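## Task

Put the scoop on the table right next to the litter pan, touching only the table and with its hollow facing up. Do not move the pan and do not knock anything over.

## Robot and tools

Robot: two arms, left_arm and right_arm, each with a two-finger gripper and a wrist camera. Calibrated bases in the scene frame: left_arm at (-0.013, +0.313, 0) m, right_arm at (0, -0.256, 0) m, both facing +x. A camera stand sits behind the arms. Loose objects may occasionally get a small nudge from outside.

Scene frame: origin at table-top height, halfway between the two nominal bases; +x points out over the table, +y toward left_arm, +z up. Arm names do not match left or right in the images. A gripper's fingers point along its own +z and close along its own y. end_effector_position is the spot between the finger pads, roughly 1 cm short of the tips. Printed positions and orientations can be a few centimetres off, worse at long reach.

The row: every motion is written as 14 numbers, each in [-1, 1], always for both arms: dx, dy, dz, rx, ry, rz, opening for left_arm, then the same seven for right_arm. The first six per arm are an offset, not a pose: they are measured from that arm's Hand target as it was when the action or move began, along that Hand target's own axes (not the scene axes). 1.0 equals 0.6 m for dx, dy, dz and 180 degrees for rx, ry, rz, which together form one rotation vector. Sending the same offset twice moves the hand twice. Six zeros re-request the current Hand target. The opening is absolute, not an offset: +1 is fully open (0.094 m), -1 is shut. A 0 in that slot is a real command to half-open, so to keep a gripper as it is, resend its current opening.

execute_actions: "actions" is a list of actions; each action is a list of up to 15 rows, one per 1/30 s control step. If fewer than 15 rows are given, the last repeats. Every row in an action counts from that action's starting Hand target. "cameras" picks images by name, ["all"] or []; an empty "actions" list returns all images by default.

move: "target" is one 14-number row, or a list of up to 15 rows, all offsets from the same starting Hand targets. The grippers travel in straight lines and all finish together, within 10 s total. "speed" is top path speed in m/s, 0.002 to 2.9, default 0.25 (turning limited to twice that in rad/s); one value or one per target. "blend" in metres rounds corners of a list; 0 stops at each. "opening_speed" (0.2 or more, scale units per second) closes fingers gradually. "grip_force" is newtons per pad, 10 to 50, one value or one per arm, and stays in effect; lower values close slowly. "blocking": false returns after about 0.5 s while the move continues. Moves ignore obstacles and the other arm. The result adds a "move:" line giving the ending (done, off_target, moving, held, fault) and any limits (limits=paced means the sent pose was clipped, limits=held means steps were withheld).

wait: "seconds" 0 to 10; the robot holds its last command and any running move carries on. stop: brakes a running move. zoom_image: "camera" plus "region" [x0, y0, x1, y1] in pixels, at most 504 by 504, from that camera's newest image. finished_scene: "scene" is the current scene's number; call it only when the scoop lies correctly without the robot touching it, and make no further call in that reply.

Cameras (896x504 each): cam_head_left, cam_head_right, cam_high, cam_low, cam_left_wrist, cam_right_wrist.

Reading results: poses are in the scene frame. "Hand target" is the last commanded pose after clipping; new offsets count from it. The gripper often rests a few centimetres short of it from friction or load, which is not proof of contact; a fresh command (even zeros) asks again, or send the gap as an offset. Orientation commands are clipped to within 40 degrees of the current hand orientation per step. "Tool commands" lists present gripper commands. grip_measured is finger opening on the -1..+1 scale; under a firm squeeze it reads a little below the object's width, and it follows the command to the force limit, so it does not reveal first touch. grip_effort_nm is averaged motor effort, negative closing, and never fully returns to zero. Joint positions end with opening in metres; joint torques include arm weight; "within noise" velocities mean the arm is still. Action calls also list hand positions at some steps.

To release, command an opening well above grip_measured. For the second task, lower the held scoop with the right arm until it sits on the table hollow up next to the pan, open, then lift clear.

Avoid: dropping the scoop from height or releasing while it moves; fast or hard contact with the table, pan or anything fixed; any touch or grip between the two arms, their housings or wrist cameras; loading a wrist camera cable; pushing into things (the arm keeps pressing until commanded back past the gripper); paths close to an arm's own base; long holds with a stretched arm or pushes toward unreachable poses, which heat motors (MOTOR HOT warns at 75 °C; at 90 °C the arm folds and stops working). Nothing may end up off the table.

Each tool is called after "Call:" as name([rows], argument=value, ...), one row to a line, values as JSON.

## Session

I'll start by looking at the scene.

Call:
execute_actions(actions=[])

Scene clock: 0.00 s.
left_arm: end_effector_position=(+0.2862, +0.3074, +0.2176) grip_measured=+1.000 grip_effort_nm=n/a end_effector_quat_wxyz=(+0.488, -0.196, +0.849, +0.054) | right_arm: end_effector_position=(+0.3321, -0.1491, +0.2470) grip_measured=+1.000 grip_effort_nm=n/a end_effector_quat_wxyz=(+0.419, -0.063, +0.889, +0.175)
Joint positions: left_arm=[-0.349 0.911 0.779 -0.535 -0.579 -0.522 0.094] | right_arm=[0.195 1.103 1.026 -0.568 -0.218 0.163 0.094]
Joint velocities: within noise
Joint torques (N m): no reading
Heat: left arm: 34 °C; right arm: 38 °C.
Hand target: left_arm +0.2872, +0.3087, +0.2264; +0.499, -0.200, +0.842, +0.052 | right_arm +0.3345, -0.1483, +0.2616; +0.439, -0.067, +0.878, +0.177
Tool commands: left_gripper/opening=+1.0 right_gripper/opening=+1.0

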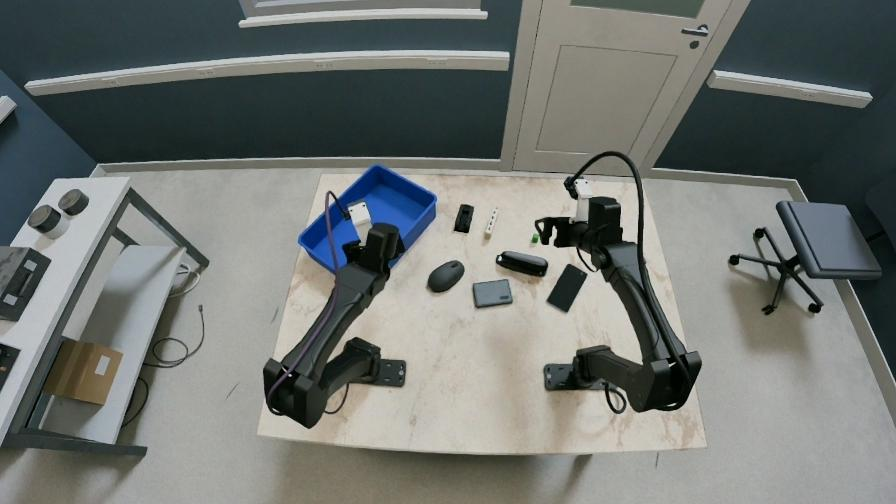

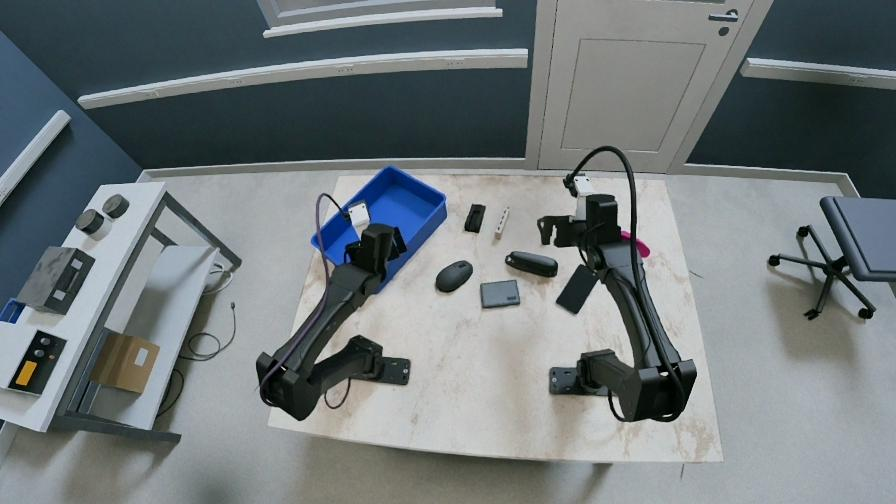

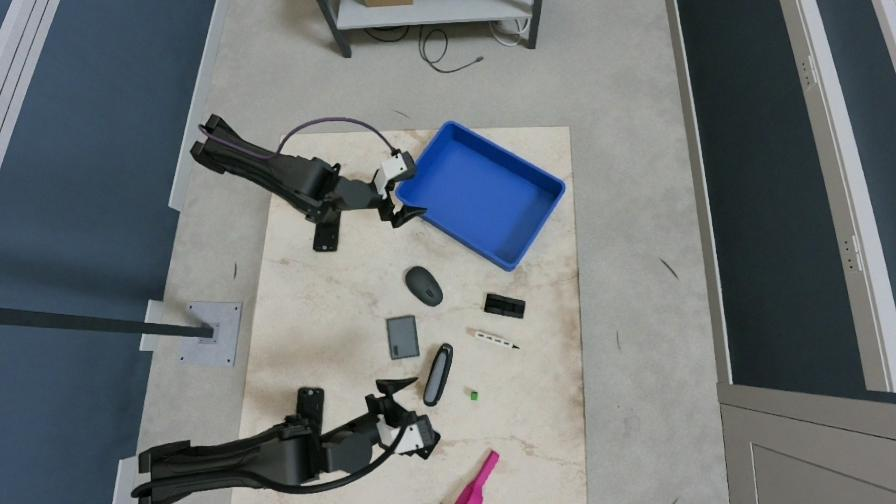

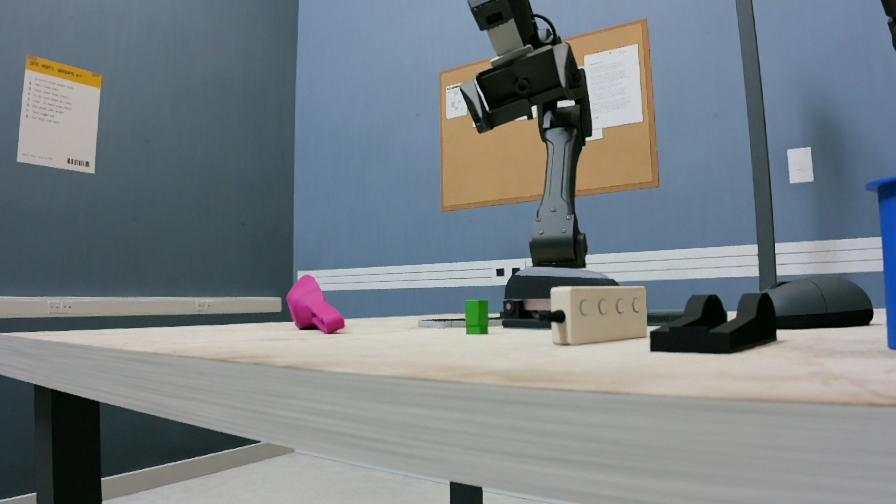

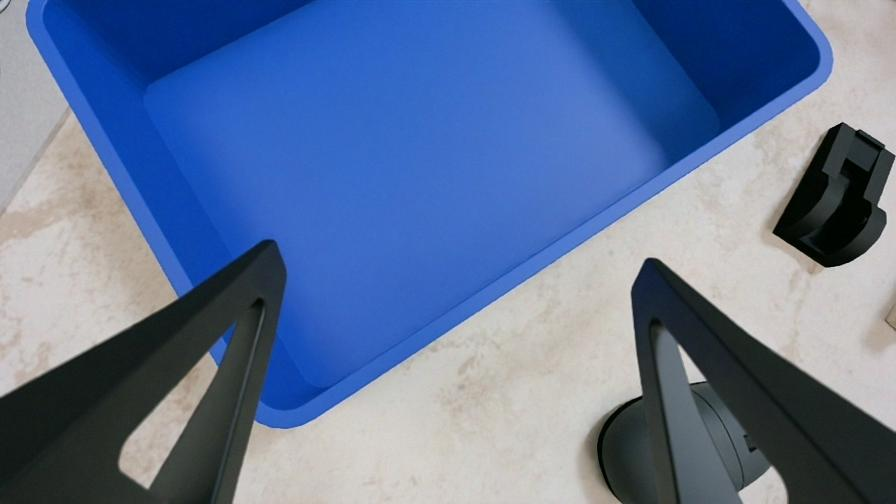

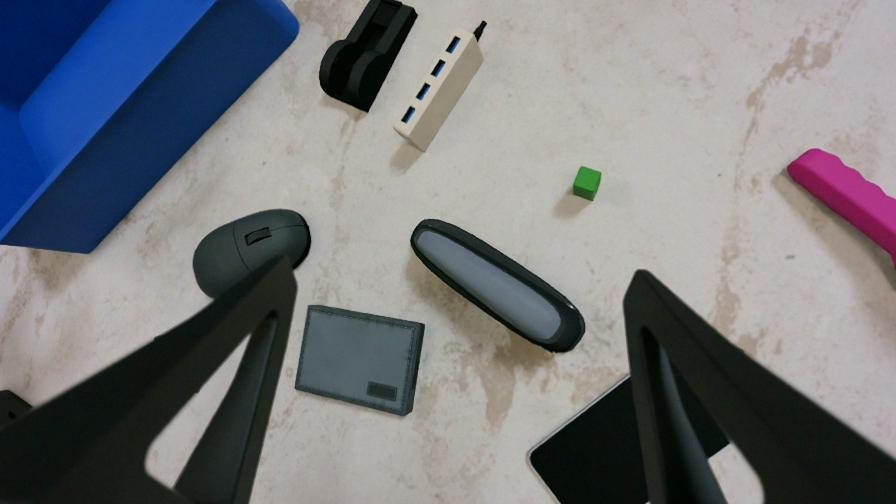

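Call:
zoom_image(camera="cam_high", region=[380, 380, 600, 504])

Call:
zoom_image(camera="cam_low", region=[260, 250, 480, 374])

Call:
zoom_image(camera="cam_right_wrist", region=[672, 100, 896, 300])

Call:
zoom_image(camera="cam_head_right", region=[500, 150, 724, 320])

Scaled by 2.291.

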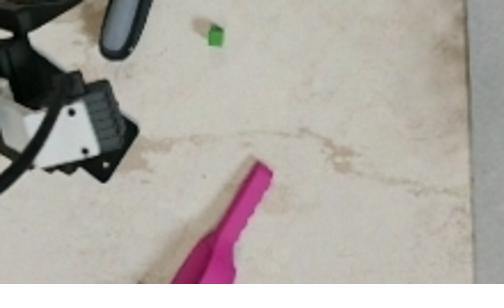

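Scaled by 2.291.

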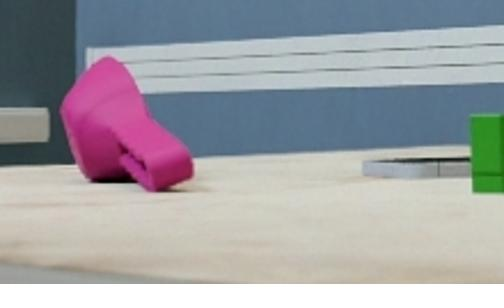

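Scaled by 2.250.

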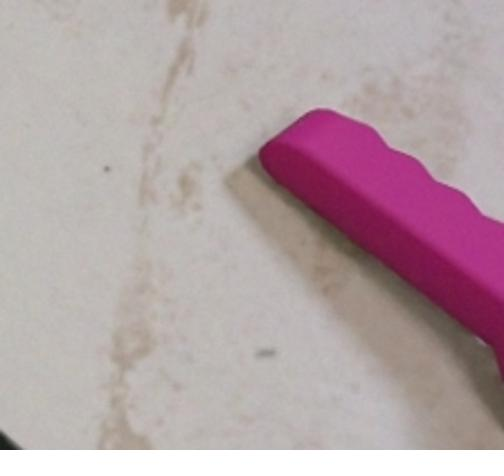

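Scaled by 2.250.

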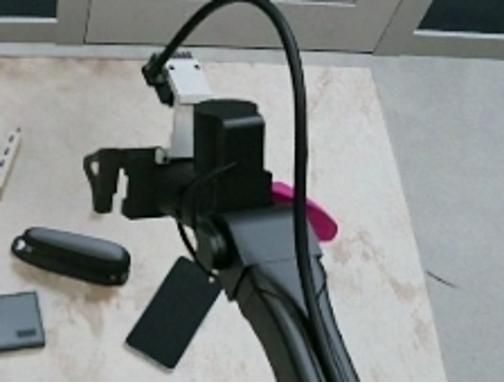

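Call:
move(target=[0, 0, 0, 0, 0, 0, 1, -0.0003, -0.2729, 0.0014, 0.1175, 0.2914, 0.0444, 1], speed=0.15, cameras=["all"])

Scene clock: 77.87 s.
left_arm: end_effector_position=(+0.2862, +0.3074, +0.2176) grip_measured=+1.000 grip_effort_nm=0.00 end_effector_quat_wxyz=(+0.488, -0.196, +0.849, +0.054) | right_arm: end_effector_position=(+0.3735, -0.2962, +0.2154) grip_measured=+1.000 grip_effort_nm=0.00 end_effector_quat_wxyz=(+0.072, +0.001, +0.997, -0.005)
Joint positions: left_arm=[-0.349 0.911 0.779 -0.535 -0.579 -0.522 0.094] | right_arm=[-0.114 1.903 2.05 -1.572 -0.007 -0.111 0.094]
Joint torques (N m): left_arm=[-0.12 -2.55 7.95 1.49 -0.32 0.01] | right_arm=[-0.62 -7.61 8.38 0.6 0.05 -0.11]
Heat: left arm: 36 °C; right arm: 41 °C.
Hand target: left_arm +0.2872, +0.3087, +0.2264; +0.499, -0.200, +0.842, +0.052 | right_arm +0.3800, -0.3000, +0.2199; +0.000, +0.000, +1.000, +0.000
Off the commanded pose: left_arm 0.009 m, 2 deg | right_arm 0.009 m, 8 deg.
joint read past its limit (right arm) — joint 4 (wrist pitch), lower limit.
joint sent to its limit (right arm) — joint 4 (wrist pitch), lower limit. The joint targets are off in orientation, not in position.
move: off_target (right_arm)

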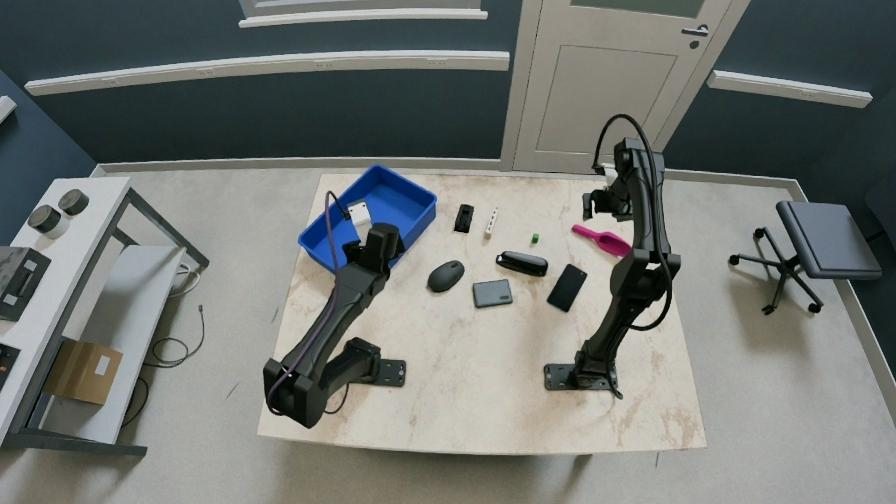

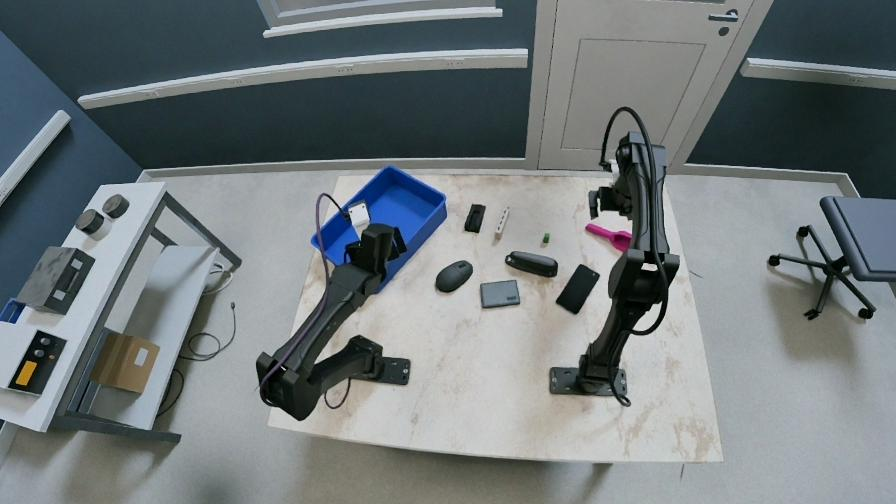

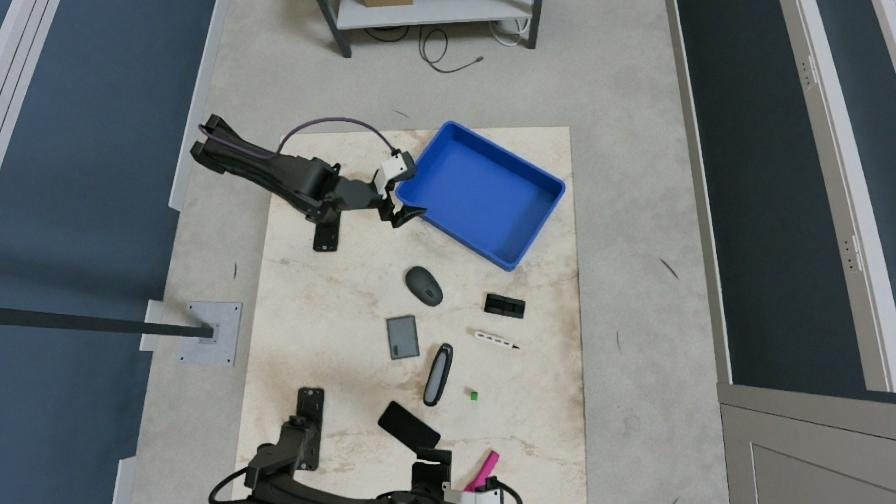

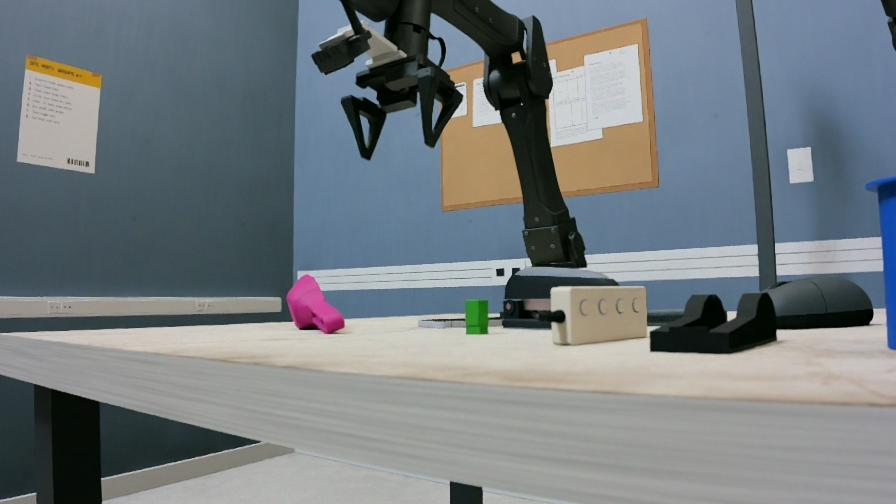

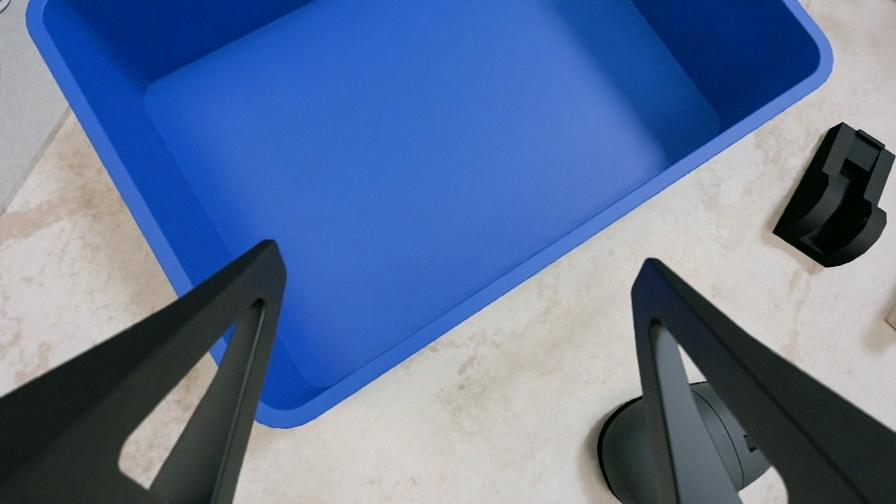

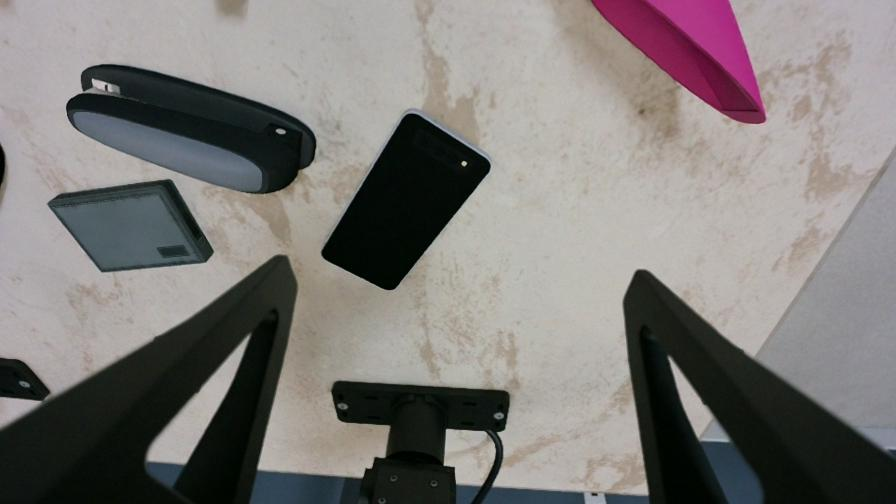

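Call:
zoom_image(camera="cam_right_wrist", region=[560, 0, 800, 140])

Call:
zoom_image(camera="cam_head_left", region=[540, 200, 660, 280])

Call:
zoom_image(camera="cam_low", region=[270, 260, 370, 345])

Scaled by 2.100.

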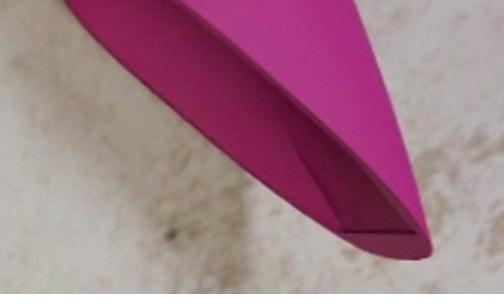

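Scaled by 4.200.

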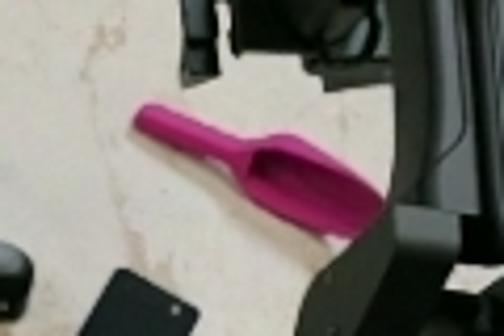

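Scaled by 5.040.

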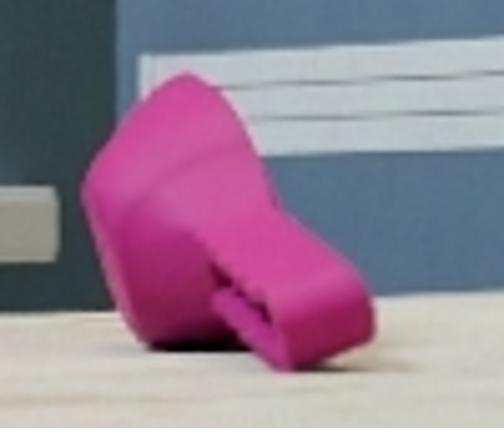

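Call:
move(target=[0, 0, 0, 0, 0, 0, 1, -0.025, -0.1833, -0.0502, 0.0465, -0.2470, 0.1122, 1], speed=0.15, cameras=["all"])

Scene clock: 213.13 s.
left_arm: end_effector_position=(+0.2862, +0.3074, +0.2176) grip_measured=+1.000 grip_effort_nm=0.00 end_effector_quat_wxyz=(+0.488, -0.196, +0.849, +0.054) | right_arm: end_effector_position=(+0.3949, -0.4080, +0.2297) grip_measured=+1.000 grip_effort_nm=0.00 end_effector_quat_wxyz=(+0.344, +0.167, +0.921, -0.067)
Joint positions: left_arm=[-0.349 0.911 0.779 -0.535 -0.579 -0.522 0.094] | right_arm=[-0.37 1.53 1.434 -0.758 0.001 -0.011 0.094]
Joint torques (N m): left_arm=[-0.1 -2.62 7.95 1.5 -0.32 0.03] | right_arm=[-0.59 -10.26 6.72 1.79 -0.04 0.06]
Heat: left arm: 37 °C; right arm: 41 °C.
Hand target: left_arm +0.2872, +0.3087, +0.2264; +0.499, -0.200, +0.842, +0.052 | right_arm +0.3950, -0.4099, +0.2500; +0.376, +0.171, +0.908, -0.070
Off the commanded pose: left_arm 0.009 m, 2 deg | right_arm 0.020 m, 4 deg.
move: off_target (right_arm)

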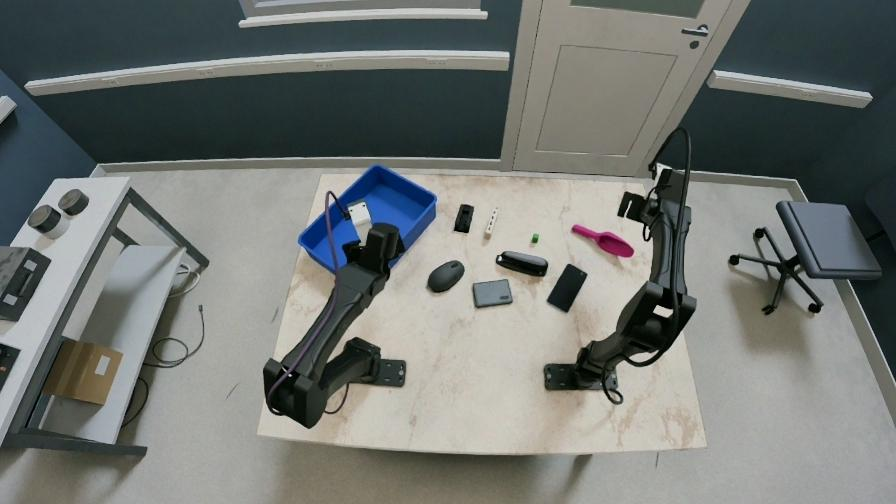

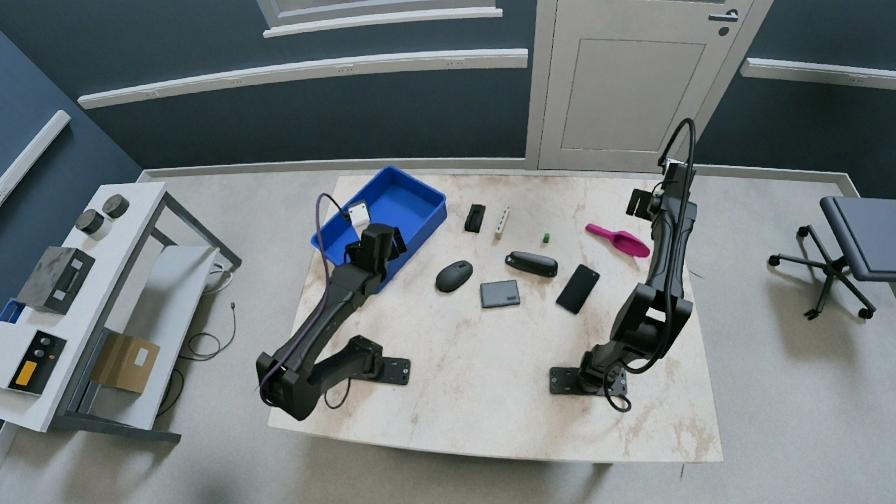

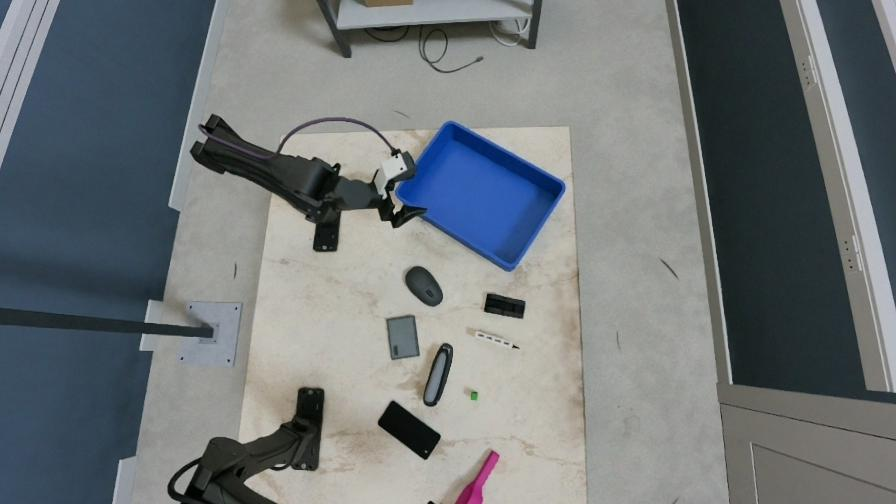

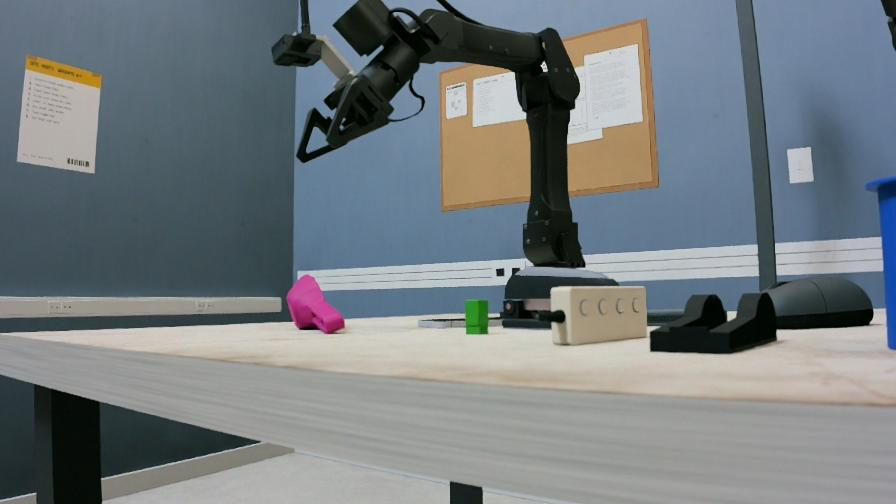

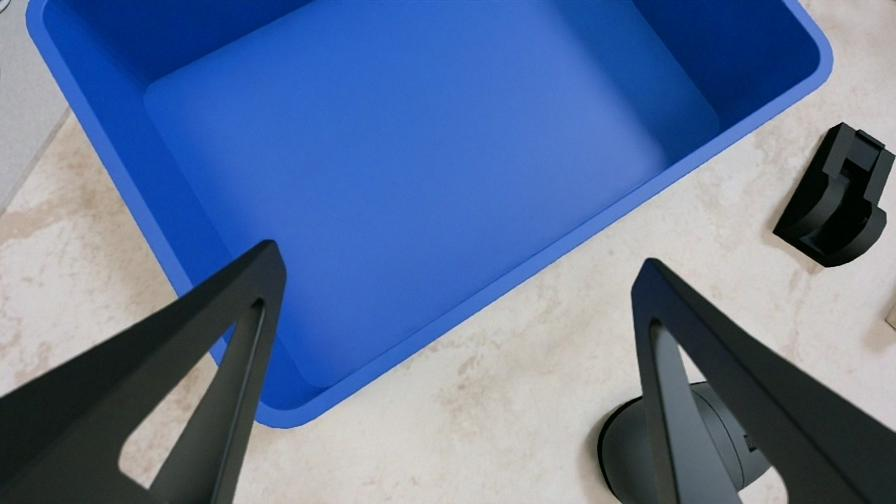

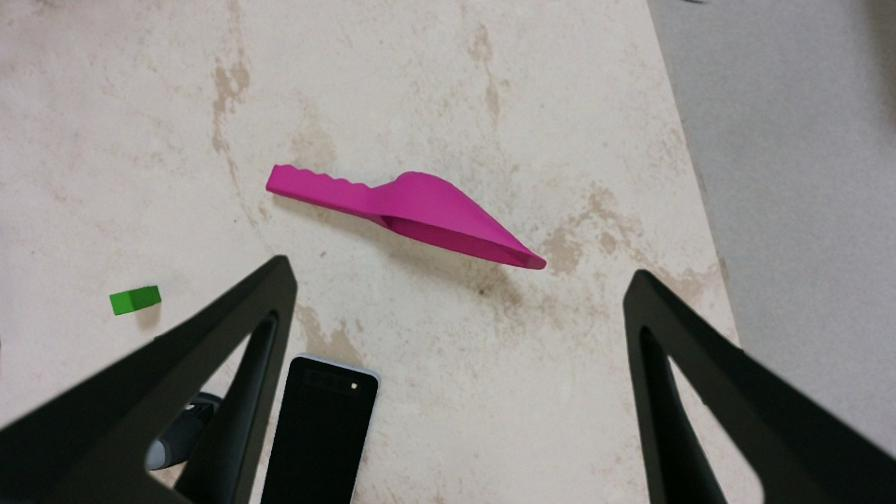

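Call:
zoom_image(camera="cam_right_wrist", region=[250, 140, 560, 300])

Call:
zoom_image(camera="cam_head_left", region=[550, 205, 660, 275])

Call:
zoom_image(camera="cam_head_right", region=[560, 205, 670, 275])

Scaled by 1.626.

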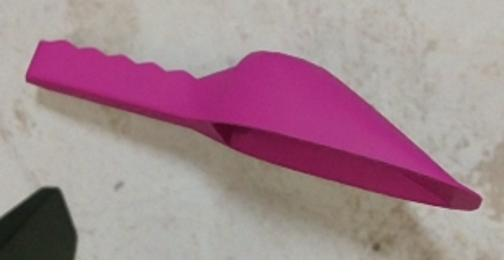

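Scaled by 4.582.

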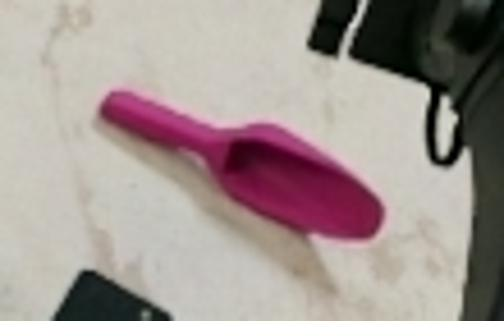

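Scaled by 4.582.

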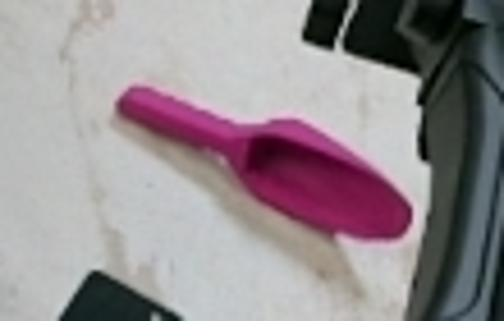

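Call:
zoom_image(camera="cam_right_wrist", region=[255, 150, 405, 230])

Call:
zoom_image(camera="cam_right_wrist", region=[360, 160, 560, 280])

Scaled by 3.360.

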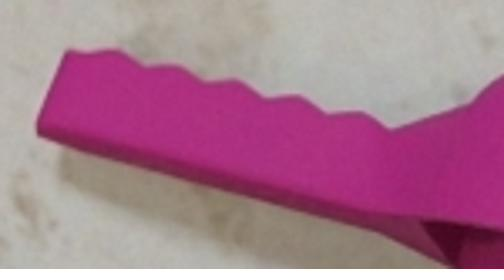

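Scaled by 2.520.

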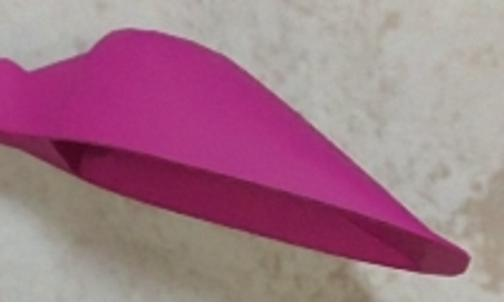

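Call:
move(target=[0, 0, 0, 0, 0, 0, 1, 0.2282, 0.0658, 0.0782, 0.0567, 0.0827, 0.0738, -0.9], speed=0.15, cameras=["cam_head_left", "cam_low", "cam_right_wrist"])

Scene clock: 530.13 s.
left_arm: end_effector_position=(+0.2862, +0.3074, +0.2176) grip_measured=+1.000 grip_effort_nm=0.00 end_effector_quat_wxyz=(+0.488, -0.196, +0.849, +0.054) | right_arm: end_effector_position=(+0.3439, -0.3484, +0.1159) grip_measured=-0.898 grip_effort_nm=-0.11 end_effector_quat_wxyz=(+0.229, +0.311, +0.919, -0.081)
Joint positions: left_arm=[-0.349 0.911 0.779 -0.535 -0.579 -0.522 0.094] | right_arm=[-0.148 1.503 1.09 -0.723 0.235 0.453 0.005]
Joint torques (N m): left_arm=[-0.12 -2.59 7.97 1.51 -0.33 0.01] | right_arm=[0.62 -6.2 6.71 1.36 0.32 0.08]
Heat: left arm: 39 °C; right arm: 43 °C.
Hand target: left_arm +0.2872, +0.3087, +0.2264; +0.499, -0.200, +0.842, +0.052 | right_arm +0.3499, -0.3499, +0.1201; +0.244, +0.315, +0.913, -0.084
Off the commanded pose: left_arm 0.009 m, 2 deg | right_arm 0.008 m, 2 deg.
move: done
Images, in order (width x height): cam_head_left 896x504, cam_low 896x504, cam_right_wrist 896x504.

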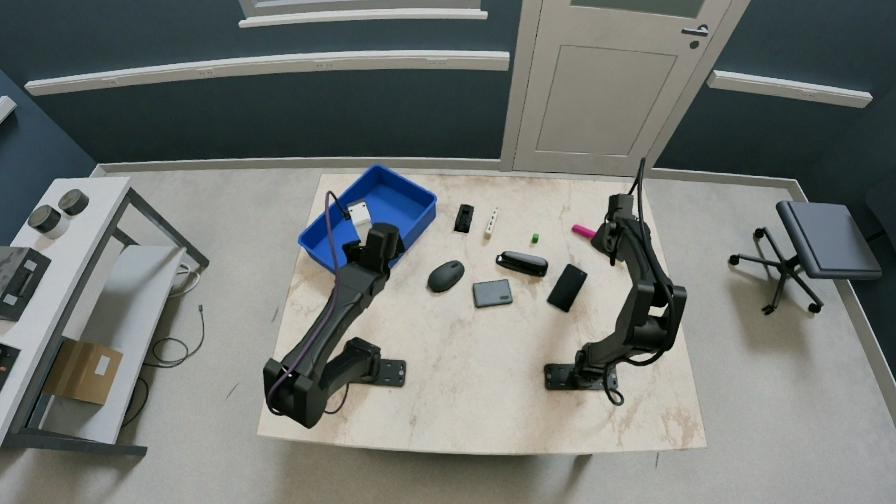

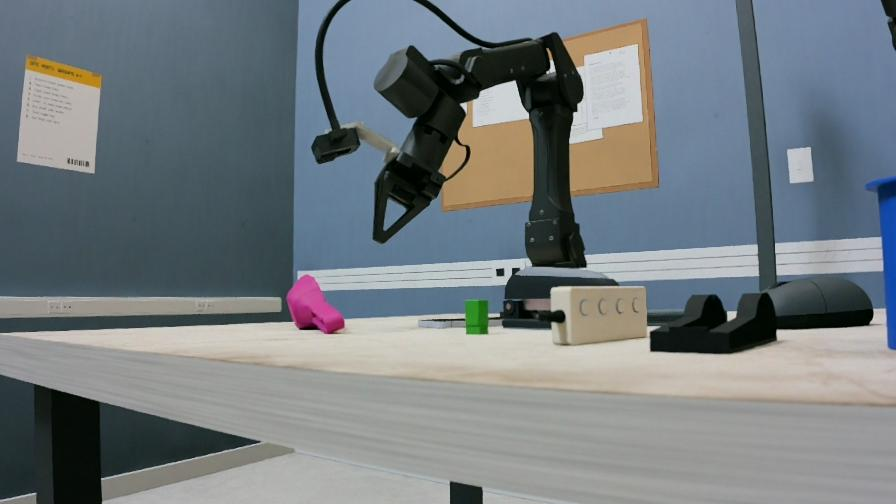

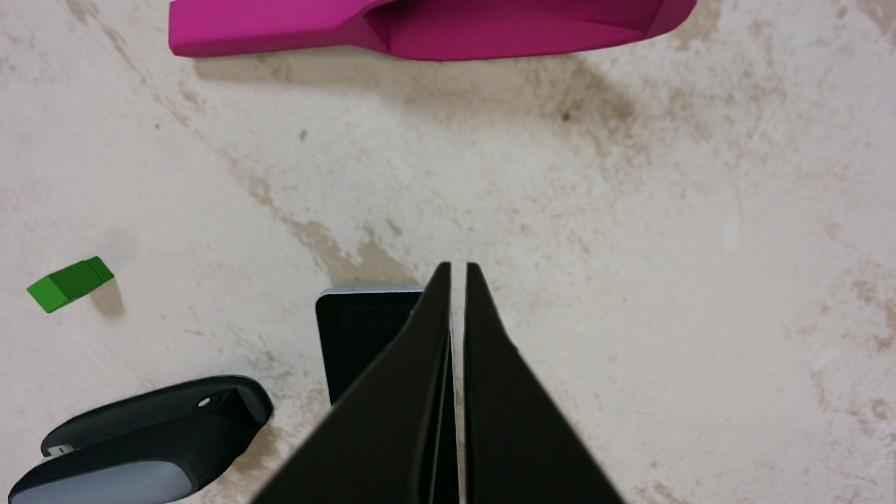

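Call:
move([
  [0, 0, 0, 0, 0, 0, 1, 0.05, 0, 0.0866, 0, 0, 0, -0.9],
  [0, 0, 0, 0, 0, 0, 1, -0.0510, 0, 0.1449, 0, 0, 0, -0.9],
], speed=0.08, blend=0.01, cameras=["cam_head_left", "cam_low", "cam_right_wrist"])

Scene clock: 546.00 s.
left_arm: end_effector_position=(+0.2862, +0.3074, +0.2176) grip_measured=+1.000 grip_effort_nm=0.00 end_effector_quat_wxyz=(+0.488, -0.196, +0.849, +0.054) | right_arm: end_effector_position=(+0.3921, -0.3871, +0.0529) grip_measured=-0.898 grip_effort_nm=-0.11 end_effector_quat_wxyz=(+0.228, +0.315, +0.918, -0.084)
Joint positions: left_arm=[-0.349 0.911 0.779 -0.535 -0.579 -0.522 0.094] | right_arm=[-0.237 1.779 1.124 -0.468 0.204 0.376 0.005]
Joint torques (N m): left_arm=[-0.12 -2.66 8.06 1.5 -0.33 0] | right_arm=[-0.62 -7.01 8.95 1.28 0.12 -0.11]
Heat: left arm: 39 °C; right arm: 41 °C.
Hand target: left_arm +0.2872, +0.3087, +0.2264; +0.499, -0.200, +0.842, +0.052 | right_arm +0.4050, -0.3930, +0.0600; +0.244, +0.315, +0.913, -0.084
Off the commanded pose: left_arm 0.009 m, 2 deg | right_arm 0.016 m, 2 deg.
move: off_target (right_arm)
Images, in order (width x height): cam_head_left 896x504, cam_low 896x504, cam_right_wrist 896x504.

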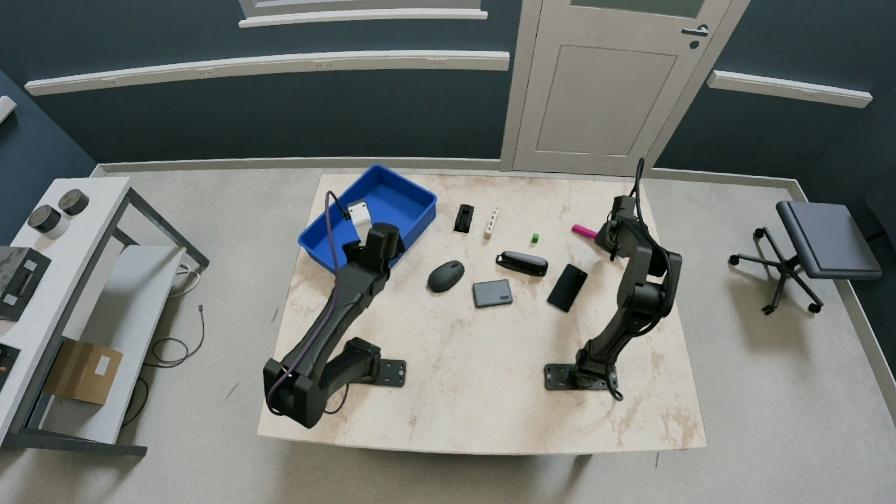

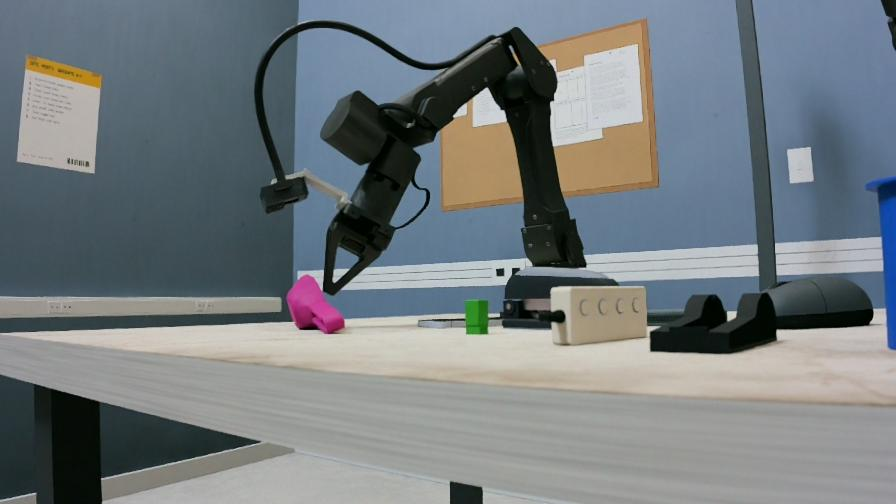

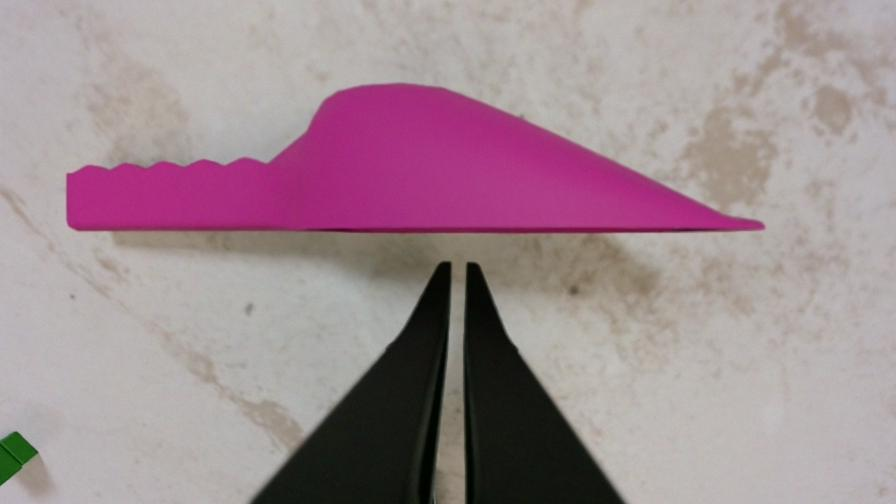

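Call:
move([
  [0, 0, 0, 0, 0, 0, 1, 0, 0.025, 0, 0, 0, 0, -0.9],
  [0, 0, 0, 0, 0, 0, 1, -0.0433, 0.025, 0.025, 0, 0, 0, -0.9],
], speed=0.05, blend=0.005, cameras=["cam_low", "cam_right_wrist"])

Scene clock: 568.00 s.
left_arm: end_effector_position=(+0.2862, +0.3074, +0.2176) grip_measured=+1.000 grip_effort_nm=0.00 end_effector_quat_wxyz=(+0.488, -0.196, +0.849, +0.054) | right_arm: end_effector_position=(+0.4278, -0.3942, +0.0546) grip_measured=-0.898 grip_effort_nm=-0.11 end_effector_quat_wxyz=(+0.233, +0.314, +0.916, -0.083)
Joint positions: left_arm=[-0.349 0.911 0.779 -0.535 -0.579 -0.522 0.094] | right_arm=[-0.233 1.897 1.279 -0.494 0.206 0.379 0.005]
Joint velocities: left_arm=[-0.046 -0.012 0.017 -0.066 -0.125 -0.007 0] | right_arm=[within noise]
Joint torques (N m): left_arm=[-0.03 -2.61 7.97 1.5 -0.33 0.02] | right_arm=[-0.59 -7.97 9.09 1.18 0.14 -0.1]
Heat: left arm: 39 °C; right arm: 41 °C.
Hand target: left_arm +0.2872, +0.3087, +0.2264; +0.499, -0.200, +0.842, +0.052 | right_arm +0.4379, -0.3997, +0.0599; +0.244, +0.315, +0.913, -0.084
Off the commanded pose: left_arm 0.009 m, 2 deg | right_arm 0.013 m, 1 deg.
move: off_target (right_arm)
Images, in order (width x height): cam_low 896x504, cam_right_wrist 896x504.

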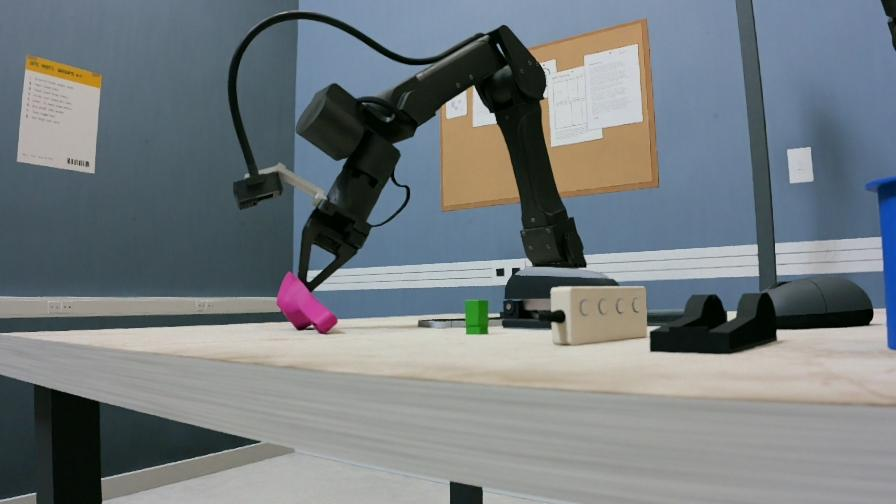

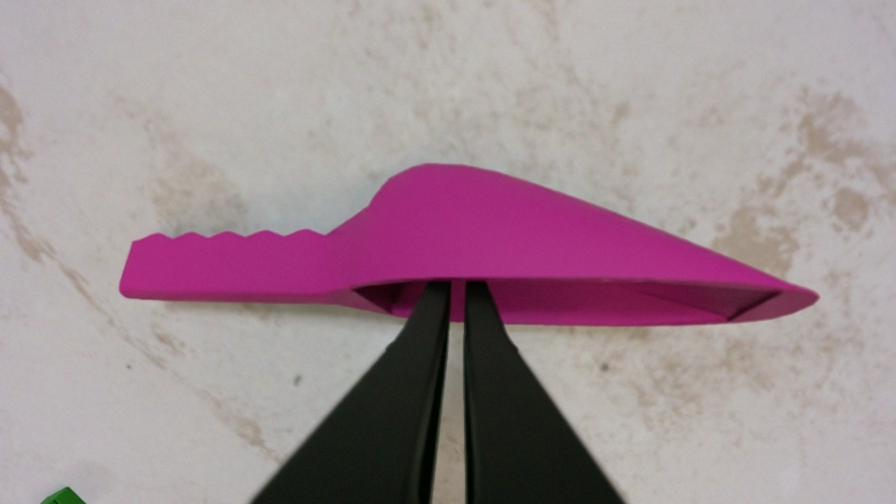

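Call:
move(target=[0, 0, 0, 0, 0, 0, 1, -0.0361, 0, 0.0208, 0, 0, 0, -0.9], speed=0.05, cameras=["cam_low", "cam_right_wrist"])

Scene clock: 573.50 s.
left_arm: end_effector_position=(+0.2862, +0.3074, +0.2176) grip_measured=+1.000 grip_effort_nm=-0.01 end_effector_quat_wxyz=(+0.488, -0.196, +0.849, +0.054) | right_arm: end_effector_position=(+0.4479, -0.4094, +0.0553) grip_measured=-0.898 grip_effort_nm=-0.11 end_effector_quat_wxyz=(+0.234, +0.315, +0.916, -0.083)
Joint positions: left_arm=[-0.349 0.911 0.779 -0.535 -0.579 -0.522 0.094] | right_arm=[-0.259 1.977 1.393 -0.522 0.195 0.356 0.005]
Joint torques (N m): left_arm=[-0.13 -2.59 8.05 1.5 -0.33 0] | right_arm=[-0.61 -8.68 9.17 1.19 0.11 -0.09]
Heat: left arm: 39 °C; right arm: 41 °C.
Hand target: left_arm +0.2872, +0.3087, +0.2264; +0.499, -0.200, +0.842, +0.052 | right_arm +0.4576, -0.4151, +0.0599; +0.244, +0.315, +0.913, -0.084
Off the commanded pose: left_arm 0.009 m, 2 deg | right_arm 0.012 m, 1 deg.
move: off_target (right_arm)
Images, in order (width x height): cam_low 896x504, cam_right_wrist 896x504.

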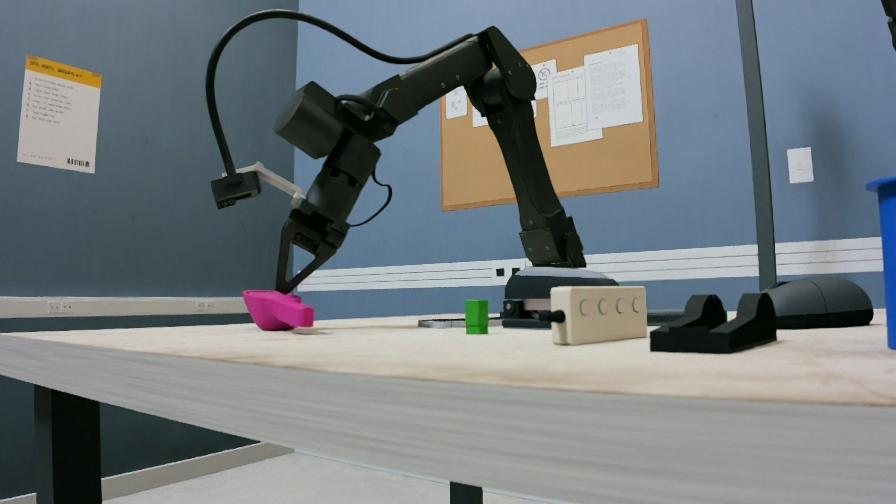

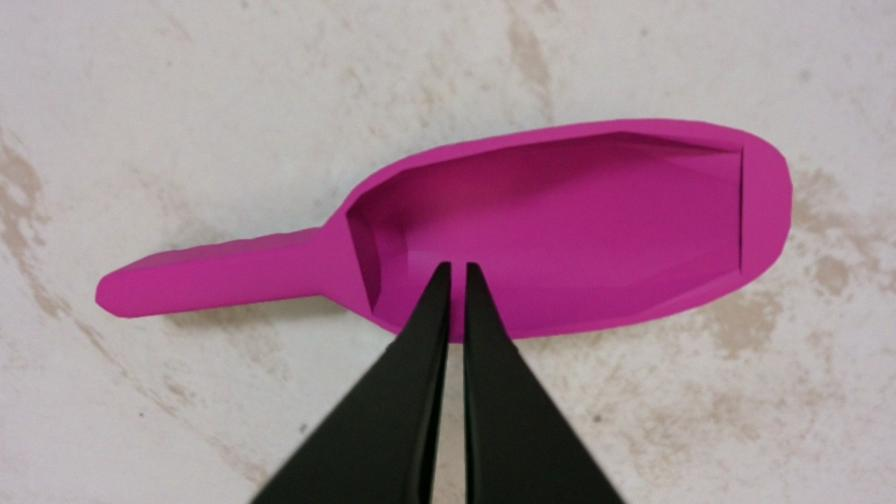

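Call:
zoom_image(camera="cam_low", region=[220, 270, 340, 345])

Call:
zoom_image(camera="cam_right_wrist", region=[80, 90, 580, 370])

Scaled by 4.200.

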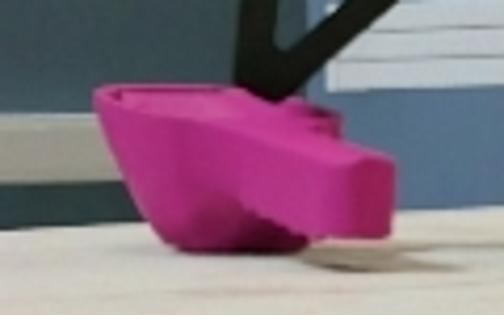

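Scaled by 1.008.

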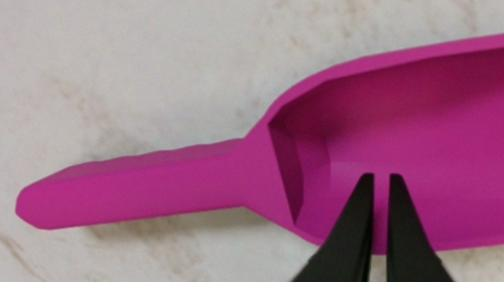

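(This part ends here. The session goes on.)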